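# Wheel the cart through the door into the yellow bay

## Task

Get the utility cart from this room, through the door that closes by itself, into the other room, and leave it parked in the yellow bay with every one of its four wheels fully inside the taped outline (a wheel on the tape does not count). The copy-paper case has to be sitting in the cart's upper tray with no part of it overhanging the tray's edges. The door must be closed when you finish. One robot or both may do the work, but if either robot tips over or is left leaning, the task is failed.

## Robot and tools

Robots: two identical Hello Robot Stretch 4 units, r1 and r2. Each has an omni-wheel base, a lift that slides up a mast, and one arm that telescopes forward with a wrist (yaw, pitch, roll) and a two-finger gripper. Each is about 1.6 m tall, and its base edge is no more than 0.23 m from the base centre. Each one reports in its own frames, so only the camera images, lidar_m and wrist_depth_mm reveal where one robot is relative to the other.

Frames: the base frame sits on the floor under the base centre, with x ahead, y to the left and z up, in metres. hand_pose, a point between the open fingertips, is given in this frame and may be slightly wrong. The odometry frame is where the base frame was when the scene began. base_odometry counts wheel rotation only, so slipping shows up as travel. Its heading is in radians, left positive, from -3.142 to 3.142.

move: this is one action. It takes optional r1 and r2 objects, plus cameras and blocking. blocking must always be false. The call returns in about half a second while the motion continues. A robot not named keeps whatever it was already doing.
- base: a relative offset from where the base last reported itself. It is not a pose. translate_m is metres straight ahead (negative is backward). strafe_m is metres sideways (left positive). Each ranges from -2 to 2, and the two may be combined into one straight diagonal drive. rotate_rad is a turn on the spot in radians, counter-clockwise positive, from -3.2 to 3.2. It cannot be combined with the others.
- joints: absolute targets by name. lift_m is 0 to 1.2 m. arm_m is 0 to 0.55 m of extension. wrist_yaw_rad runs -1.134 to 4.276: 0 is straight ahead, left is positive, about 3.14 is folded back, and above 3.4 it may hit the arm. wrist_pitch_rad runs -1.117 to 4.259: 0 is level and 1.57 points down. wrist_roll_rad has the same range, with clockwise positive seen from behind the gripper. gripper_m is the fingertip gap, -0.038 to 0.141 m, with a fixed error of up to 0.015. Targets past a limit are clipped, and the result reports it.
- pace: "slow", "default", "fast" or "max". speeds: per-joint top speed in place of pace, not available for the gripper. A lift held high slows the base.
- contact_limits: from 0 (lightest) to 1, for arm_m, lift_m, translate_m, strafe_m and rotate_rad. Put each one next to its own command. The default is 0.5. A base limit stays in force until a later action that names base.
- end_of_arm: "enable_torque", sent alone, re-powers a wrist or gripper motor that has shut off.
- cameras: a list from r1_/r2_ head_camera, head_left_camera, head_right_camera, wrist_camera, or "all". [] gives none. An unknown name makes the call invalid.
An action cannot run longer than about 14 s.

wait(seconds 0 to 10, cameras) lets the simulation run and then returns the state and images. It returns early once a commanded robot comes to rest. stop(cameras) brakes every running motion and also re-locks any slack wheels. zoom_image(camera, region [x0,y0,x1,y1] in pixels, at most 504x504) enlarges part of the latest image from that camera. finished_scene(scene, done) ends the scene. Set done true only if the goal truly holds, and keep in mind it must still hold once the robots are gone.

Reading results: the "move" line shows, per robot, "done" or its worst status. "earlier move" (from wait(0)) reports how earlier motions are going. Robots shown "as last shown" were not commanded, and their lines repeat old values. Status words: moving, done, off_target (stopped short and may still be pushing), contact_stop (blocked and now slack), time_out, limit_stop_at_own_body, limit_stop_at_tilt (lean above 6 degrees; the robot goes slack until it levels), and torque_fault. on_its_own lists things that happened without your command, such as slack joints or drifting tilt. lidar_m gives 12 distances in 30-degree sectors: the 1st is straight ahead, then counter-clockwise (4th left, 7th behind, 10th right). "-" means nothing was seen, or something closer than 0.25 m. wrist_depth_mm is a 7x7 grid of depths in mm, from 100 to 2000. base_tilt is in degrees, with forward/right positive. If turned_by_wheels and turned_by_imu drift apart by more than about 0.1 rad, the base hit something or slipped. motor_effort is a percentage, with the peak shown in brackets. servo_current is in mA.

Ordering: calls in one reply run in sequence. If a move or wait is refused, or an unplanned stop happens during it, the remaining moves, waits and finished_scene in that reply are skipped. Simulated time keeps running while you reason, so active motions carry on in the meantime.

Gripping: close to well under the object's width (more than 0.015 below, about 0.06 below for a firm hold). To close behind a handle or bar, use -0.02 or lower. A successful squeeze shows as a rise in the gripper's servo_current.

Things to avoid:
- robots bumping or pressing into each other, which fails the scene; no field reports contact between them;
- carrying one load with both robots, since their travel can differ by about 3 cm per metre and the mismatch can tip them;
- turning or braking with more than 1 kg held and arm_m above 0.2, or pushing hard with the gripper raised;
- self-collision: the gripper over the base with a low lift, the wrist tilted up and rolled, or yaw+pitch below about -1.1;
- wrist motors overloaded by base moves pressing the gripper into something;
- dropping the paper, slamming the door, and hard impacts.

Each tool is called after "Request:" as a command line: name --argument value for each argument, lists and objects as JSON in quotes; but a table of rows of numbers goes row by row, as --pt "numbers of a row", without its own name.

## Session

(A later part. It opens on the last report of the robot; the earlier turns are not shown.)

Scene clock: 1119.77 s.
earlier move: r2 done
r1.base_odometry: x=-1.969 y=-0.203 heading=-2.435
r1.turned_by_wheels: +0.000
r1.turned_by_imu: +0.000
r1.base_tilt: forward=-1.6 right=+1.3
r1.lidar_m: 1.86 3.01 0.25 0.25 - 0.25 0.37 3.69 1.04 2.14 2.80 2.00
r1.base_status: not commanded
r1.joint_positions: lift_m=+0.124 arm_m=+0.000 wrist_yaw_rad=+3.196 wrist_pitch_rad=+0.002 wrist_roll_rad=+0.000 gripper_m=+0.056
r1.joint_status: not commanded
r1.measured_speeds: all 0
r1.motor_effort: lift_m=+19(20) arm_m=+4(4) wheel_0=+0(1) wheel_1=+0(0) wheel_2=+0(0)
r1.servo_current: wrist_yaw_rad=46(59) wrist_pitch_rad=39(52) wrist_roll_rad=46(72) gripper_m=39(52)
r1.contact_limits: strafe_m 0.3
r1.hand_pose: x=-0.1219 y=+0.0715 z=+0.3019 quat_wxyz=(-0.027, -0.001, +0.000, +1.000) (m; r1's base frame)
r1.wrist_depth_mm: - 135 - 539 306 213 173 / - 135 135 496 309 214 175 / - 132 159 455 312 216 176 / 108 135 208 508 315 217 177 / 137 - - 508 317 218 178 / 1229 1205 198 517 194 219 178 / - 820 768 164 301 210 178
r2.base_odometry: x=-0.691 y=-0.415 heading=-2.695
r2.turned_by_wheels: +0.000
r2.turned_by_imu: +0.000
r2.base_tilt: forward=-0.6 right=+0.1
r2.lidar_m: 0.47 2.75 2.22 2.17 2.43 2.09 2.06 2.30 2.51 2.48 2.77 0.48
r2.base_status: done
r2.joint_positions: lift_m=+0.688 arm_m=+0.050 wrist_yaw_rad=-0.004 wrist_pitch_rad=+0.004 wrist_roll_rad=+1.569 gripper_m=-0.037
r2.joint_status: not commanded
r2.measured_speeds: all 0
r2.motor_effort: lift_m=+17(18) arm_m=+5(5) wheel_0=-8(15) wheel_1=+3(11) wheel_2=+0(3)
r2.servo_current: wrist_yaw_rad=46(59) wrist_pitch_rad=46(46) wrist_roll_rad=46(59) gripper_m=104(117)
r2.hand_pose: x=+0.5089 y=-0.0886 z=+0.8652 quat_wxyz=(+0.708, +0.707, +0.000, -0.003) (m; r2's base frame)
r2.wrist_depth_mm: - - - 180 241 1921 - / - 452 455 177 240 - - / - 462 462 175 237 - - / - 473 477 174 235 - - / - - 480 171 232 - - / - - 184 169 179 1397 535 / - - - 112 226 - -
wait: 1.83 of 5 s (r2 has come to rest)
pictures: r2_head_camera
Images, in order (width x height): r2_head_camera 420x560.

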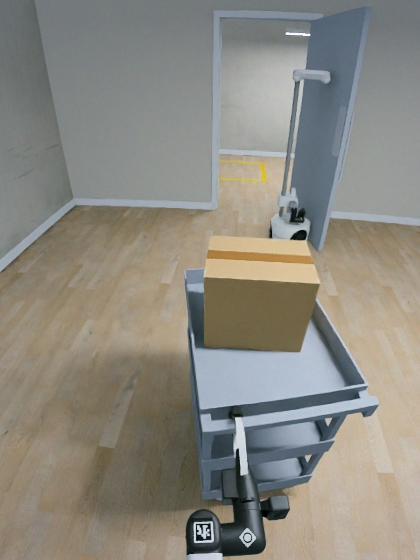

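Request:
move --blocking false --r2 '{"base":{"strafe_m":0.12},"pace":"slow"}' --cameras '[]'

Request:
wait --seconds 5 --cameras '["r2_head_camera"]'

Request:
move --blocking false --r2 '{"base":{"rotate_rad":-0.1},"pace":"slow"}' --cameras '[]'

Request:
wait --seconds 5 --cameras '["r2_head_camera"]'

Scene clock: 1130.20 s.
move: r2 moving
r1: as last shown
r1.lidar_m: 1.88 2.98 0.25 0.25 - 0.25 0.35 3.67 1.06 2.18 2.79 2.02
r1.motor_effort: lift_m=+19(19) arm_m=+4(4) wheel_0=+0(1) wheel_1=+0(0) wheel_2=+0(0)
r1.servo_current: wrist_yaw_rad=52(65) wrist_pitch_rad=39(52) wrist_roll_rad=52(59) gripper_m=39(46)
r1.contact_limits: strafe_m 0.3
r1.wrist_depth_mm: - 135 - 539 306 213 174 / - 135 135 500 307 214 175 / - 132 160 455 312 216 176 / 108 135 208 504 315 217 177 / 137 - - 517 317 219 178 / 1205 1229 198 521 195 220 178 / - 820 759 164 301 209 178
r2.base_odometry: x=-0.684 y=-0.428 heading=-2.696
r2.turned_by_wheels: +0.000
r2.turned_by_imu: +0.000
r2.base_tilt: forward=-0.7 right=+0.0
r2.lidar_m: 0.48 2.73 2.22 2.17 2.41 2.11 2.07 2.31 2.53 2.51 2.78 0.47
r2.base_status: strafe_m moving
r2.joint_positions: lift_m=+0.688 arm_m=+0.050 wrist_yaw_rad=-0.004 wrist_pitch_rad=+0.004 wrist_roll_rad=+1.569 gripper_m=-0.037
r2.joint_status: not commanded
r2.measured_speeds: translate_m=+0.000 strafe_m=+0.056 rotate_rad=+0.001 lift_m=+0.000 arm_m=+0.000 wrist_yaw_rad=+0.000 wrist_pitch_rad=+0.000 wrist_roll_rad=+0.000
r2.motor_effort: lift_m=+17(17) arm_m=+4(5) wheel_0=-12(15) wheel_1=+5(7) wheel_2=+1(1)
r2.servo_current: wrist_yaw_rad=46(59) wrist_pitch_rad=46(46) wrist_roll_rad=46(65) gripper_m=104(111)
r2.hand_pose: x=+0.5089 y=-0.0886 z=+0.8652 quat_wxyz=(+0.708, +0.707, +0.000, -0.003) (m; r2's base frame)
r2.wrist_depth_mm: - - - 177 240 - - / - 452 449 176 238 - - / - 462 462 174 236 - - / - 477 469 173 234 - - / - - 484 171 232 - - / - - 183 169 179 1499 591 / - - - 112 228 - -
pictures: none
No camera images: "cameras" was empty.

Scene clock: 1132.03 s.
earlier move: r2 done
r1.base_odometry: x=-1.969 y=-0.203 heading=-2.435
r1.turned_by_wheels: +0.000
r1.turned_by_imu: +0.000
r1.base_tilt: forward=-1.6 right=+1.3
r1.lidar_m: 1.92 3.02 0.25 0.25 - 0.25 0.39 3.71 1.07 2.17 2.80 2.02
r1.base_status: not commanded
r1.joint_positions: lift_m=+0.124 arm_m=+0.000 wrist_yaw_rad=+3.196 wrist_pitch_rad=+0.002 wrist_roll_rad=+0.000 gripper_m=+0.056
r1.joint_status: not commanded
r1.measured_speeds: all 0
r1.motor_effort: lift_m=+19(19) arm_m=+4(4) wheel_0=+0(1) wheel_1=+0(0) wheel_2=+0(0)
r1.servo_current: wrist_yaw_rad=39(65) wrist_pitch_rad=39(52) wrist_roll_rad=52(72) gripper_m=39(52)
r1.contact_limits: strafe_m 0.3
r1.hand_pose: x=-0.1219 y=+0.0715 z=+0.3019 quat_wxyz=(-0.027, -0.001, +0.000, +1.000) (m; r1's base frame)
r1.wrist_depth_mm: - 135 - 535 306 213 174 / - 134 135 496 309 214 175 / - 132 159 455 312 216 176 / 108 135 208 508 315 217 177 / 137 - - 512 317 218 178 / 1229 1229 198 517 194 220 178 / - 809 759 164 301 210 178
r2.base_odometry: x=-0.639 y=-0.523 heading=-2.696
r2.turned_by_wheels: +0.000
r2.turned_by_imu: +0.000
r2.base_tilt: forward=-0.7 right=+0.0
r2.lidar_m: 0.45 2.61 2.09 2.04 2.31 2.07 2.04 2.27 2.63 2.62 0.57 0.45
r2.base_status: done
r2.joint_positions: lift_m=+0.688 arm_m=+0.050 wrist_yaw_rad=-0.003 wrist_pitch_rad=+0.004 wrist_roll_rad=+1.569 gripper_m=-0.037
r2.joint_status: not commanded
r2.measured_speeds: all 0
r2.motor_effort: lift_m=+17(18) arm_m=+4(5) wheel_0=-9(15) wheel_1=+2(8) wheel_2=+0(2)
r2.servo_current: wrist_yaw_rad=46(59) wrist_pitch_rad=39(52) wrist_roll_rad=39(65) gripper_m=111(111)
r2.hand_pose: x=+0.5090 y=-0.0883 z=+0.8652 quat_wxyz=(+0.708, +0.707, +0.000, -0.002) (m; r2's base frame)
r2.wrist_depth_mm: - 407 407 154 213 - - / - 430 427 157 216 - - / - 449 449 160 220 - - / - 484 473 164 224 - - / - - - 166 229 1618 492 / - - 184 169 179 1576 1229 / - - - 112 237 246 248
wait: 1.83 of 5 s (r2 has come to rest)
pictures: r2_head_camera
Images, in order (width x height): r2_head_camera 420x560.

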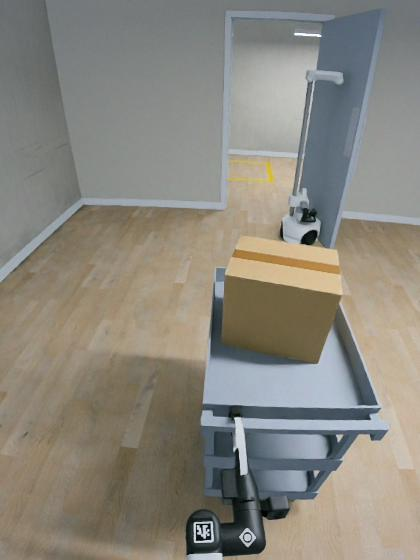

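Scene clock: 1132.53 s.
move: r2 moving
r1: as last shown
r1.lidar_m: 1.92 3.01 0.25 0.25 - 0.25 0.35 3.74 1.05 2.18 2.79 2.06
r1.motor_effort: lift_m=+19(19) arm_m=+4(4) wheel_0=+0(0) wheel_1=+0(0) wheel_2=+0(0)
r1.servo_current: wrist_yaw_rad=65(65) wrist_pitch_rad=39(39) wrist_roll_rad=59(59) gripper_m=39(46)
r1.contact_limits: strafe_m 0.3
r1.wrist_depth_mm: - 134 - 539 306 213 174 / - 134 134 500 309 214 175 / - 132 160 459 312 216 176 / 108 135 208 504 315 218 177 / 137 - - 512 317 219 177 / 1255 1229 198 521 195 219 178 / - 809 768 164 301 209 178
r2.base_odometry: x=-0.639 y=-0.523 heading=-2.786
r2.turned_by_wheels: -0.090
r2.turned_by_imu: -0.087
r2.base_tilt: forward=-0.7 right=+0.1
r2.lidar_m: 0.43 2.81 2.12 2.03 2.23 2.11 2.04 2.19 2.68 2.60 2.75 0.46
r2.base_status: rotate_rad moving
r2.joint_positions: lift_m=+0.688 arm_m=+0.050 wrist_yaw_rad=+0.007 wrist_pitch_rad=+0.004 wrist_roll_rad=+1.569 gripper_m=-0.037
r2.joint_status: not commanded
r2.measured_speeds: translate_m=-0.001 strafe_m=-0.001 rotate_rad=-0.152 lift_m=+0.000 arm_m=+0.000 wrist_yaw_rad=+0.000 wrist_pitch_rad=+0.000 wrist_roll_rad=+0.000
r2.motor_effort: lift_m=+17(17) arm_m=+4(4) wheel_0=+7(12) wheel_1=+4(9) wheel_2=+8(14)
r2.servo_current: wrist_yaw_rad=59(59) wrist_pitch_rad=39(46) wrist_roll_rad=52(59) gripper_m=104(111)
r2.hand_pose: x=+0.5099 y=-0.0854 z=+0.8652 quat_wxyz=(+0.708, +0.707, +0.004, +0.001) (m; r2's base frame)
r2.wrist_depth_mm: - 421 424 165 225 - - / - 436 433 165 227 - - / - 455 452 166 228 - - / - 477 469 167 229 - - / - - 492 168 230 723 - / - - 185 169 179 1576 1138 / - - - 112 233 - 252
pictures: none
No camera images: "cameras" was empty.

Scene clock: 1132.97 s.
earlier move: r2 done
r1.base_odometry: x=-1.969 y=-0.203 heading=-2.435
r1.turned_by_wheels: +0.000
r1.turned_by_imu: +0.000
r1.base_tilt: forward=-1.6 right=+1.3
r1.lidar_m: 1.93 3.02 0.25 0.25 - 0.25 0.34 3.68 1.05 2.13 2.82 2.04
r1.base_status: not commanded
r1.joint_positions: lift_m=+0.124 arm_m=+0.000 wrist_yaw_rad=+3.196 wrist_pitch_rad=+0.002 wrist_roll_rad=+0.000 gripper_m=+0.056
r1.joint_status: not commanded
r1.measured_speeds: all 0
r1.motor_effort: lift_m=+19(19) arm_m=+4(4) wheel_0=+0(1) wheel_1=+0(0) wheel_2=+0(0)
r1.servo_current: wrist_yaw_rad=59(65) wrist_pitch_rad=39(46) wrist_roll_rad=39(59) gripper_m=46(46)
r1.contact_limits: strafe_m 0.3
r1.hand_pose: x=-0.1219 y=+0.0715 z=+0.3019 quat_wxyz=(-0.027, -0.001, +0.000, +1.000) (m; r1's base frame)
r1.wrist_depth_mm: - 134 - 539 306 213 174 / - 135 135 496 309 215 174 / - 132 159 455 314 216 176 / 108 135 208 504 315 217 177 / 137 - - 512 317 219 178 / 1229 1229 198 517 194 219 178 / - 809 759 164 301 209 178
r2.base_odometry: x=-0.639 y=-0.523 heading=-2.795
r2.turned_by_wheels: -0.009
r2.turned_by_imu: -0.009
r2.base_tilt: forward=-0.7 right=+0.0
r2.lidar_m: 0.45 2.83 2.15 2.03 2.20 2.09 2.05 2.20 2.64 2.62 2.78 0.44
r2.base_status: done
r2.joint_positions: lift_m=+0.688 arm_m=+0.050 wrist_yaw_rad=+0.004 wrist_pitch_rad=+0.004 wrist_roll_rad=+1.569 gripper_m=-0.037
r2.joint_status: not commanded
r2.measured_speeds: all 0
r2.motor_effort: lift_m=+17(18) arm_m=+4(4) wheel_0=+4(12) wheel_1=+4(9) wheel_2=+6(14)
r2.servo_current: wrist_yaw_rad=46(65) wrist_pitch_rad=39(46) wrist_roll_rad=52(59) gripper_m=98(111)
r2.hand_pose: x=+0.5096 y=-0.0864 z=+0.8652 quat_wxyz=(+0.708, +0.707, +0.003, +0.000) (m; r2's base frame)
r2.wrist_depth_mm: - - - 170 231 - - / - 442 442 169 231 - - / - 455 455 169 231 - - / - 473 473 169 230 - - / - - 484 169 231 - - / - - 184 168 178 1618 1078 / - - - 112 230 - 254
wait: 0.43 of 5 s (r2 has come to rest)
pictures: r2_head_camera
Images, in order (width x height): r2_head_camera 420x560.

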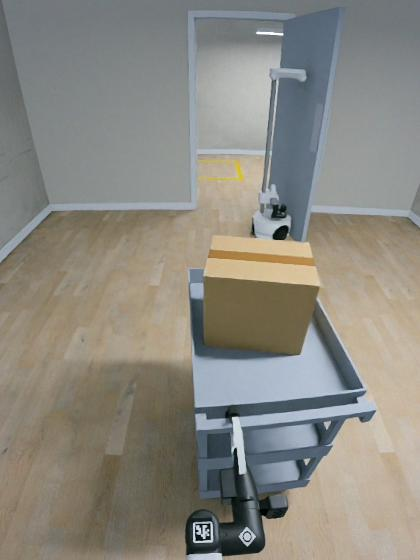

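Request:
move --blocking false --r2 '{"base":{"strafe_m":-0.1},"pace":"slow"}' --cameras '[]'

Request:
wait --seconds 5 --cameras '["r2_head_camera"]'

Scene clock: 1151.57 s.
move: r2 moving
r1: as last shown
r1.lidar_m: 1.92 3.00 0.25 0.25 - 0.25 0.37 3.71 1.02 2.14 2.80 2.03
r1.servo_current: wrist_yaw_rad=59(59) wrist_pitch_rad=46(46) wrist_roll_rad=52(65) gripper_m=39(46)
r1.contact_limits: strafe_m 0.3
r1.wrist_depth_mm: - 135 - 539 306 213 174 / - 134 135 496 309 215 174 / - 132 159 455 314 216 176 / 108 135 208 508 315 217 177 / 137 - - 512 317 219 178 / 1229 1205 198 521 194 219 178 / - 820 759 164 301 210 178
r2.base_odometry: x=-0.644 y=-0.509 heading=-2.795
r2.turned_by_wheels: +0.000
r2.turned_by_imu: +0.001
r2.base_tilt: forward=-0.6 right=+0.1
r2.lidar_m: 0.44 2.82 2.13 2.05 2.24 2.13 2.05 2.19 2.65 2.56 2.74 0.46
r2.base_status: strafe_m moving
r2.joint_positions: lift_m=+0.688 arm_m=+0.050 wrist_yaw_rad=+0.004 wrist_pitch_rad=+0.004 wrist_roll_rad=+1.569 gripper_m=-0.037
r2.joint_status: not commanded
r2.measured_speeds: translate_m=+0.000 strafe_m=-0.056 rotate_rad=+0.002 lift_m=+0.000 arm_m=+0.000 wrist_yaw_rad=+0.000 wrist_pitch_rad=+0.000 wrist_roll_rad=+0.000
r2.motor_effort: lift_m=+17(17) arm_m=+4(4) wheel_0=+6(15) wheel_1=-6(7) wheel_2=-1(5)
r2.servo_current: wrist_yaw_rad=52(52) wrist_pitch_rad=46(52) wrist_roll_rad=52(59) gripper_m=104(111)
r2.hand_pose: x=+0.5096 y=-0.0864 z=+0.8652 quat_wxyz=(+0.708, +0.707, +0.003, +0.000) (m; r2's base frame)
r2.wrist_depth_mm: - - - 169 230 - - / - 439 439 168 229 - - / - 452 452 168 230 - - / - 473 466 168 229 - - / - - 480 168 231 - - / - - 185 169 179 1618 559 / - - - 112 229 - 1098
pictures: none
No camera images: "cameras" was empty.

Scene clock: 1153.20 s.
earlier move: r2 done
r1.base_odometry: x=-1.969 y=-0.203 heading=-2.435
r1.turned_by_wheels: +0.000
r1.turned_by_imu: +0.000
r1.base_tilt: forward=-1.6 right=+1.2
r1.lidar_m: 1.92 3.01 0.25 0.25 - 0.25 0.38 3.69 1.03 2.20 2.78 2.06
r1.base_status: not commanded
r1.joint_positions: lift_m=+0.124 arm_m=+0.000 wrist_yaw_rad=+3.196 wrist_pitch_rad=+0.002 wrist_roll_rad=+0.000 gripper_m=+0.056
r1.joint_status: not commanded
r1.measured_speeds: all 0
r1.motor_effort: lift_m=+19(19) arm_m=+4(4) wheel_0=+0(1) wheel_1=+0(0) wheel_2=+0(0)
r1.servo_current: wrist_yaw_rad=59(65) wrist_pitch_rad=39(52) wrist_roll_rad=33(65) gripper_m=39(52)
r1.contact_limits: strafe_m 0.3
r1.hand_pose: x=-0.1219 y=+0.0715 z=+0.3019 quat_wxyz=(-0.027, -0.001, +0.000, +1.000) (m; r1's base frame)
r1.wrist_depth_mm: - 135 - 539 306 213 174 / - 134 135 496 309 215 175 / - 132 159 455 312 216 176 / 108 135 207 504 315 218 177 / 137 - - 512 317 218 178 / 1229 1229 198 517 194 219 178 / - 809 759 164 303 210 178
r2.base_odometry: x=-0.673 y=-0.429 heading=-2.795
r2.turned_by_wheels: +0.000
r2.turned_by_imu: +0.001
r2.base_tilt: forward=-0.7 right=+0.1
r2.lidar_m: 0.42 2.93 2.23 2.14 2.33 2.14 2.07 2.20 2.59 2.51 2.67 0.45
r2.base_status: done
r2.joint_positions: lift_m=+0.688 arm_m=+0.050 wrist_yaw_rad=+0.004 wrist_pitch_rad=+0.004 wrist_roll_rad=+1.569 gripper_m=-0.037
r2.joint_status: not commanded
r2.measured_speeds: all 0
r2.motor_effort: lift_m=+17(18) arm_m=+4(5) wheel_0=+7(16) wheel_1=-4(8) wheel_2=+0(5)
r2.servo_current: wrist_yaw_rad=59(59) wrist_pitch_rad=39(52) wrist_roll_rad=52(59) gripper_m=111(111)
r2.hand_pose: x=+0.5096 y=-0.0862 z=+0.8652 quat_wxyz=(+0.708, +0.707, +0.003, +0.000) (m; r2's base frame)
r2.wrist_depth_mm: - - - 170 232 1808 - / - - - 171 231 - - / - 439 436 170 231 - - / - 452 449 169 231 - - / - 473 466 170 231 - - / - - 184 168 178 - - / - - - 112 229 1661 500
wait: 1.63 of 5 s (r2 has come to rest)
pictures: r2_head_camera
Images, in order (width x height): r2_head_camera 420x560.

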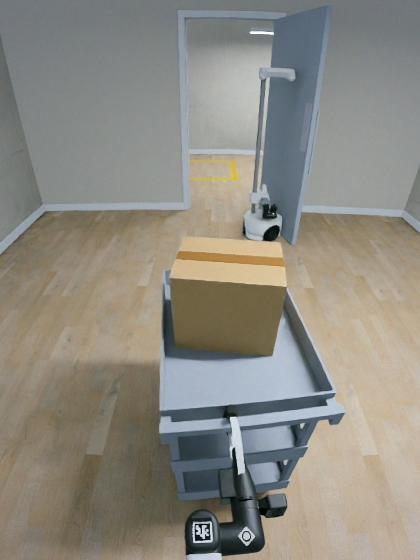

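Request:
move --blocking false --r2 '{"base":{"translate_m":0.35,"strafe_m":0.01},"pace":"slow"}' --cameras '[]'

Request:
wait --seconds 5 --cameras '["r2_head_camera"]'

Scene clock: 1159.37 s.
move: r2 moving
r1: as last shown
r1.base_tilt: forward=-1.6 right=+1.3
r1.lidar_m: 1.92 2.99 0.25 0.26 - 0.25 0.37 3.71 1.03 2.17 2.81 2.02
r1.motor_effort: lift_m=+19(19) arm_m=+4(4) wheel_0=+0(0) wheel_1=+0(0) wheel_2=+0(0)
r1.servo_current: wrist_yaw_rad=46(65) wrist_pitch_rad=46(46) wrist_roll_rad=59(59) gripper_m=39(46)
r1.contact_limits: strafe_m 0.3
r1.wrist_depth_mm: - 135 - 539 306 213 174 / - 134 135 500 309 214 174 / - 132 159 455 312 216 176 / 108 135 208 504 317 218 177 / 137 - - 512 317 219 178 / 1255 1229 198 517 195 219 178 / - 809 759 164 301 209 178
r2.base_odometry: x=-0.685 y=-0.433 heading=-2.794
r2.turned_by_wheels: +0.000
r2.turned_by_imu: +0.001
r2.base_tilt: forward=-0.7 right=+0.0
r2.lidar_m: 0.41 2.95 2.21 2.16 2.34 2.14 2.07 2.21 2.60 2.51 2.65 0.47
r2.base_status: translate_m moving; strafe_m moving
r2.joint_positions: lift_m=+0.688 arm_m=+0.050 wrist_yaw_rad=+0.002 wrist_pitch_rad=+0.004 wrist_roll_rad=+1.569 gripper_m=-0.037
r2.joint_status: not commanded
r2.measured_speeds: translate_m=+0.049 strafe_m=+0.002 rotate_rad=-0.001 lift_m=+0.000 arm_m=+0.000 wrist_yaw_rad=-0.018 wrist_pitch_rad=+0.000 wrist_roll_rad=+0.000
r2.motor_effort: lift_m=+17(17) arm_m=+4(4) wheel_0=+11(12) wheel_1=+6(8) wheel_2=-10(12)
r2.servo_current: wrist_yaw_rad=52(59) wrist_pitch_rad=46(46) wrist_roll_rad=46(52) gripper_m=104(111)
r2.hand_pose: x=+0.5095 y=-0.0867 z=+0.8652 quat_wxyz=(+0.708, +0.707, +0.002, +0.000) (m; r2's base frame)
r2.wrist_depth_mm: - - - 174 236 1708 - / - - - 173 235 - - / - 439 439 172 233 - - / - 455 449 170 231 - - / - 466 462 170 230 - - / - - 184 169 179 - - / - - - 112 229 1661 508
pictures: none
No camera images: "cameras" was empty.

Scene clock: 1163.67 s.
earlier move: r2 done
r1.base_odometry: x=-1.969 y=-0.203 heading=-2.435
r1.turned_by_wheels: +0.000
r1.turned_by_imu: +0.000
r1.base_tilt: forward=-1.6 right=+1.2
r1.lidar_m: 1.57 2.98 0.25 0.25 - 0.25 0.38 3.70 1.07 2.17 2.81 1.64
r1.base_status: not commanded
r1.joint_positions: lift_m=+0.124 arm_m=+0.000 wrist_yaw_rad=+3.196 wrist_pitch_rad=+0.002 wrist_roll_rad=+0.000 gripper_m=+0.056
r1.joint_status: not commanded
r1.measured_speeds: all 0
r1.motor_effort: lift_m=+19(20) arm_m=+4(4) wheel_0=+0(1) wheel_1=+0(0) wheel_2=+0(0)
r1.servo_current: wrist_yaw_rad=46(85) wrist_pitch_rad=46(52) wrist_roll_rad=33(59) gripper_m=33(46)
r1.contact_limits: strafe_m 0.3
r1.hand_pose: x=-0.1219 y=+0.0715 z=+0.3019 quat_wxyz=(-0.027, -0.001, +0.000, +1.000) (m; r1's base frame)
r1.wrist_depth_mm: - 134 - 535 306 213 173 / - 135 135 496 309 214 174 / - 132 160 455 312 216 176 / 108 135 208 504 315 217 177 / 137 - - 512 317 218 178 / 1229 1229 198 517 194 219 178 / - 820 759 164 301 209 178
r2.base_odometry: x=-0.998 y=-0.557 heading=-2.794
r2.turned_by_wheels: +0.000
r2.turned_by_imu: +0.002
r2.base_tilt: forward=-0.7 right=+0.1
r2.lidar_m: 0.38 2.93 2.22 2.13 2.25 2.47 2.40 2.58 2.62 2.53 2.72 0.50
r2.base_status: done
r2.joint_positions: lift_m=+0.688 arm_m=+0.050 wrist_yaw_rad=+0.001 wrist_pitch_rad=+0.004 wrist_roll_rad=+1.569 gripper_m=-0.037
r2.joint_status: not commanded
r2.measured_speeds: all 0
r2.motor_effort: lift_m=+17(18) arm_m=+4(5) wheel_0=+9(15) wheel_1=+4(9) wheel_2=-4(17)
r2.servo_current: wrist_yaw_rad=46(59) wrist_pitch_rad=46(52) wrist_roll_rad=46(59) gripper_m=98(111)
r2.hand_pose: x=+0.5093 y=-0.0872 z=+0.8652 quat_wxyz=(+0.708, +0.707, +0.002, -0.001) (m; r2's base frame)
r2.wrist_depth_mm: - - - 267 274 1708 1255 / - - - 197 264 1808 - / - - - 190 252 - - / - 459 462 181 243 - - / - 459 455 175 236 - - / - 455 183 168 179 - - / - - 452 112 221 - -
wait: 4.30 of 5 s (r2 has come to rest)
pictures: r2_head_camera
Images, in order (width x height): r2_head_camera 420x560.

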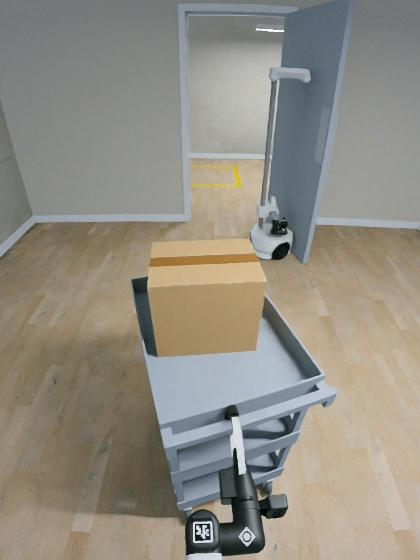

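Request:
move --blocking false --r2 '{"base":{"strafe_m":0.12},"pace":"slow"}' --cameras '[]'

Request:
wait --seconds 5 --cameras '["r2_head_camera"]'

Scene clock: 1170.80 s.
move: r2 moving
r1: as last shown
r1.base_tilt: forward=-1.6 right=+1.3
r1.lidar_m: 1.60 2.97 0.25 0.25 - 0.25 0.39 3.70 1.02 2.15 2.79 1.64
r1.motor_effort: lift_m=+19(19) arm_m=+4(4) wheel_0=+0(1) wheel_1=+0(0) wheel_2=+0(0)
r1.servo_current: wrist_yaw_rad=59(65) wrist_pitch_rad=46(46) wrist_roll_rad=33(52) gripper_m=46(46)
r1.contact_limits: strafe_m 0.3
r1.wrist_depth_mm: - 135 - 544 306 213 174 / - 134 135 500 310 214 175 / - 132 159 459 314 216 176 / 108 135 207 504 315 217 177 / 137 - - 517 317 218 178 / 1255 1229 198 517 195 219 178 / - 809 759 164 303 209 178
r2.base_odometry: x=-0.994 y=-0.571 heading=-2.794
r2.turned_by_wheels: +0.000
r2.turned_by_imu: +0.000
r2.base_tilt: forward=-0.6 right=+0.1
r2.lidar_m: 0.37 2.89 2.19 2.12 2.21 2.46 2.38 2.54 2.64 2.54 2.70 0.46
r2.base_status: strafe_m moving
r2.joint_positions: lift_m=+0.688 arm_m=+0.050 wrist_yaw_rad=+0.000 wrist_pitch_rad=+0.004 wrist_roll_rad=+1.569 gripper_m=-0.037
r2.joint_status: not commanded
r2.measured_speeds: translate_m=+0.000 strafe_m=+0.056 rotate_rad=-0.002 lift_m=+0.000 arm_m=+0.000 wrist_yaw_rad=-0.015 wrist_pitch_rad=+0.000 wrist_roll_rad=+0.000
r2.motor_effort: lift_m=+17(18) arm_m=+4(4) wheel_0=-9(10) wheel_1=+7(8) wheel_2=+0(4)
r2.servo_current: wrist_yaw_rad=52(52) wrist_pitch_rad=46(46) wrist_roll_rad=39(52) gripper_m=104(104)
r2.hand_pose: x=+0.5093 y=-0.0874 z=+0.8652 quat_wxyz=(+0.708, +0.707, +0.001, -0.001) (m; r2's base frame)
r2.wrist_depth_mm: - - - 271 278 1708 1229 / - - - 199 267 1863 - / - - - 191 253 - - / - 455 459 182 244 - - / - 455 459 176 235 - - / - 452 183 168 179 - - / - 449 449 112 220 - -
pictures: none
No camera images: "cameras" was empty.

Scene clock: 1172.67 s.
earlier move: r2 done
r1.base_odometry: x=-1.969 y=-0.203 heading=-2.435
r1.turned_by_wheels: +0.000
r1.turned_by_imu: +0.000
r1.base_tilt: forward=-1.6 right=+1.2
r1.lidar_m: 1.61 3.04 0.25 0.26 - 0.25 0.39 3.68 1.03 2.18 2.79 1.64
r1.base_status: not commanded
r1.joint_positions: lift_m=+0.124 arm_m=+0.000 wrist_yaw_rad=+3.196 wrist_pitch_rad=+0.002 wrist_roll_rad=+0.000 gripper_m=+0.056
r1.joint_status: not commanded
r1.measured_speeds: all 0
r1.motor_effort: lift_m=+19(19) arm_m=+4(4) wheel_0=+0(1) wheel_1=+0(0) wheel_2=+0(0)
r1.servo_current: wrist_yaw_rad=52(78) wrist_pitch_rad=46(46) wrist_roll_rad=59(65) gripper_m=39(46)
r1.contact_limits: strafe_m 0.3
r1.hand_pose: x=-0.1219 y=+0.0715 z=+0.3019 quat_wxyz=(-0.027, -0.001, +0.000, +1.000) (m; r1's base frame)
r1.wrist_depth_mm: - 134 - 539 306 213 173 / - 135 135 496 310 214 174 / - 132 159 459 310 216 176 / 108 135 208 504 315 217 177 / 137 - - 512 315 218 177 / 1255 1255 198 517 195 220 178 / - 809 759 164 301 210 178
r2.base_odometry: x=-0.958 y=-0.670 heading=-2.794
r2.turned_by_wheels: +0.000
r2.turned_by_imu: +0.000
r2.base_tilt: forward=-0.7 right=+0.1
r2.lidar_m: 0.41 2.76 2.06 2.01 2.12 2.46 2.39 2.53 2.73 2.66 2.80 0.46
r2.base_status: done
r2.joint_positions: lift_m=+0.688 arm_m=+0.050 wrist_yaw_rad=-0.005 wrist_pitch_rad=+0.004 wrist_roll_rad=+1.569 gripper_m=-0.037
r2.joint_status: not commanded
r2.measured_speeds: all 0
r2.motor_effort: lift_m=+17(18) arm_m=+4(5) wheel_0=-5(15) wheel_1=+2(8) wheel_2=+0(4)
r2.servo_current: wrist_yaw_rad=52(59) wrist_pitch_rad=46(46) wrist_roll_rad=33(59) gripper_m=98(104)
r2.hand_pose: x=+0.5088 y=-0.0890 z=+0.8652 quat_wxyz=(+0.708, +0.707, -0.001, -0.003) (m; r2's base frame)
r2.wrist_depth_mm: - - - 185 248 1708 - / - - - 182 243 - - / - 449 445 178 240 - - / - 455 459 176 236 - - / - 466 466 173 232 - - / - 473 184 169 179 - - / - - 477 112 226 1618 -
wait: 1.87 of 5 s (r2 has come to rest)
pictures: r2_head_camera
Images, in order (width x height): r2_head_camera 420x560.

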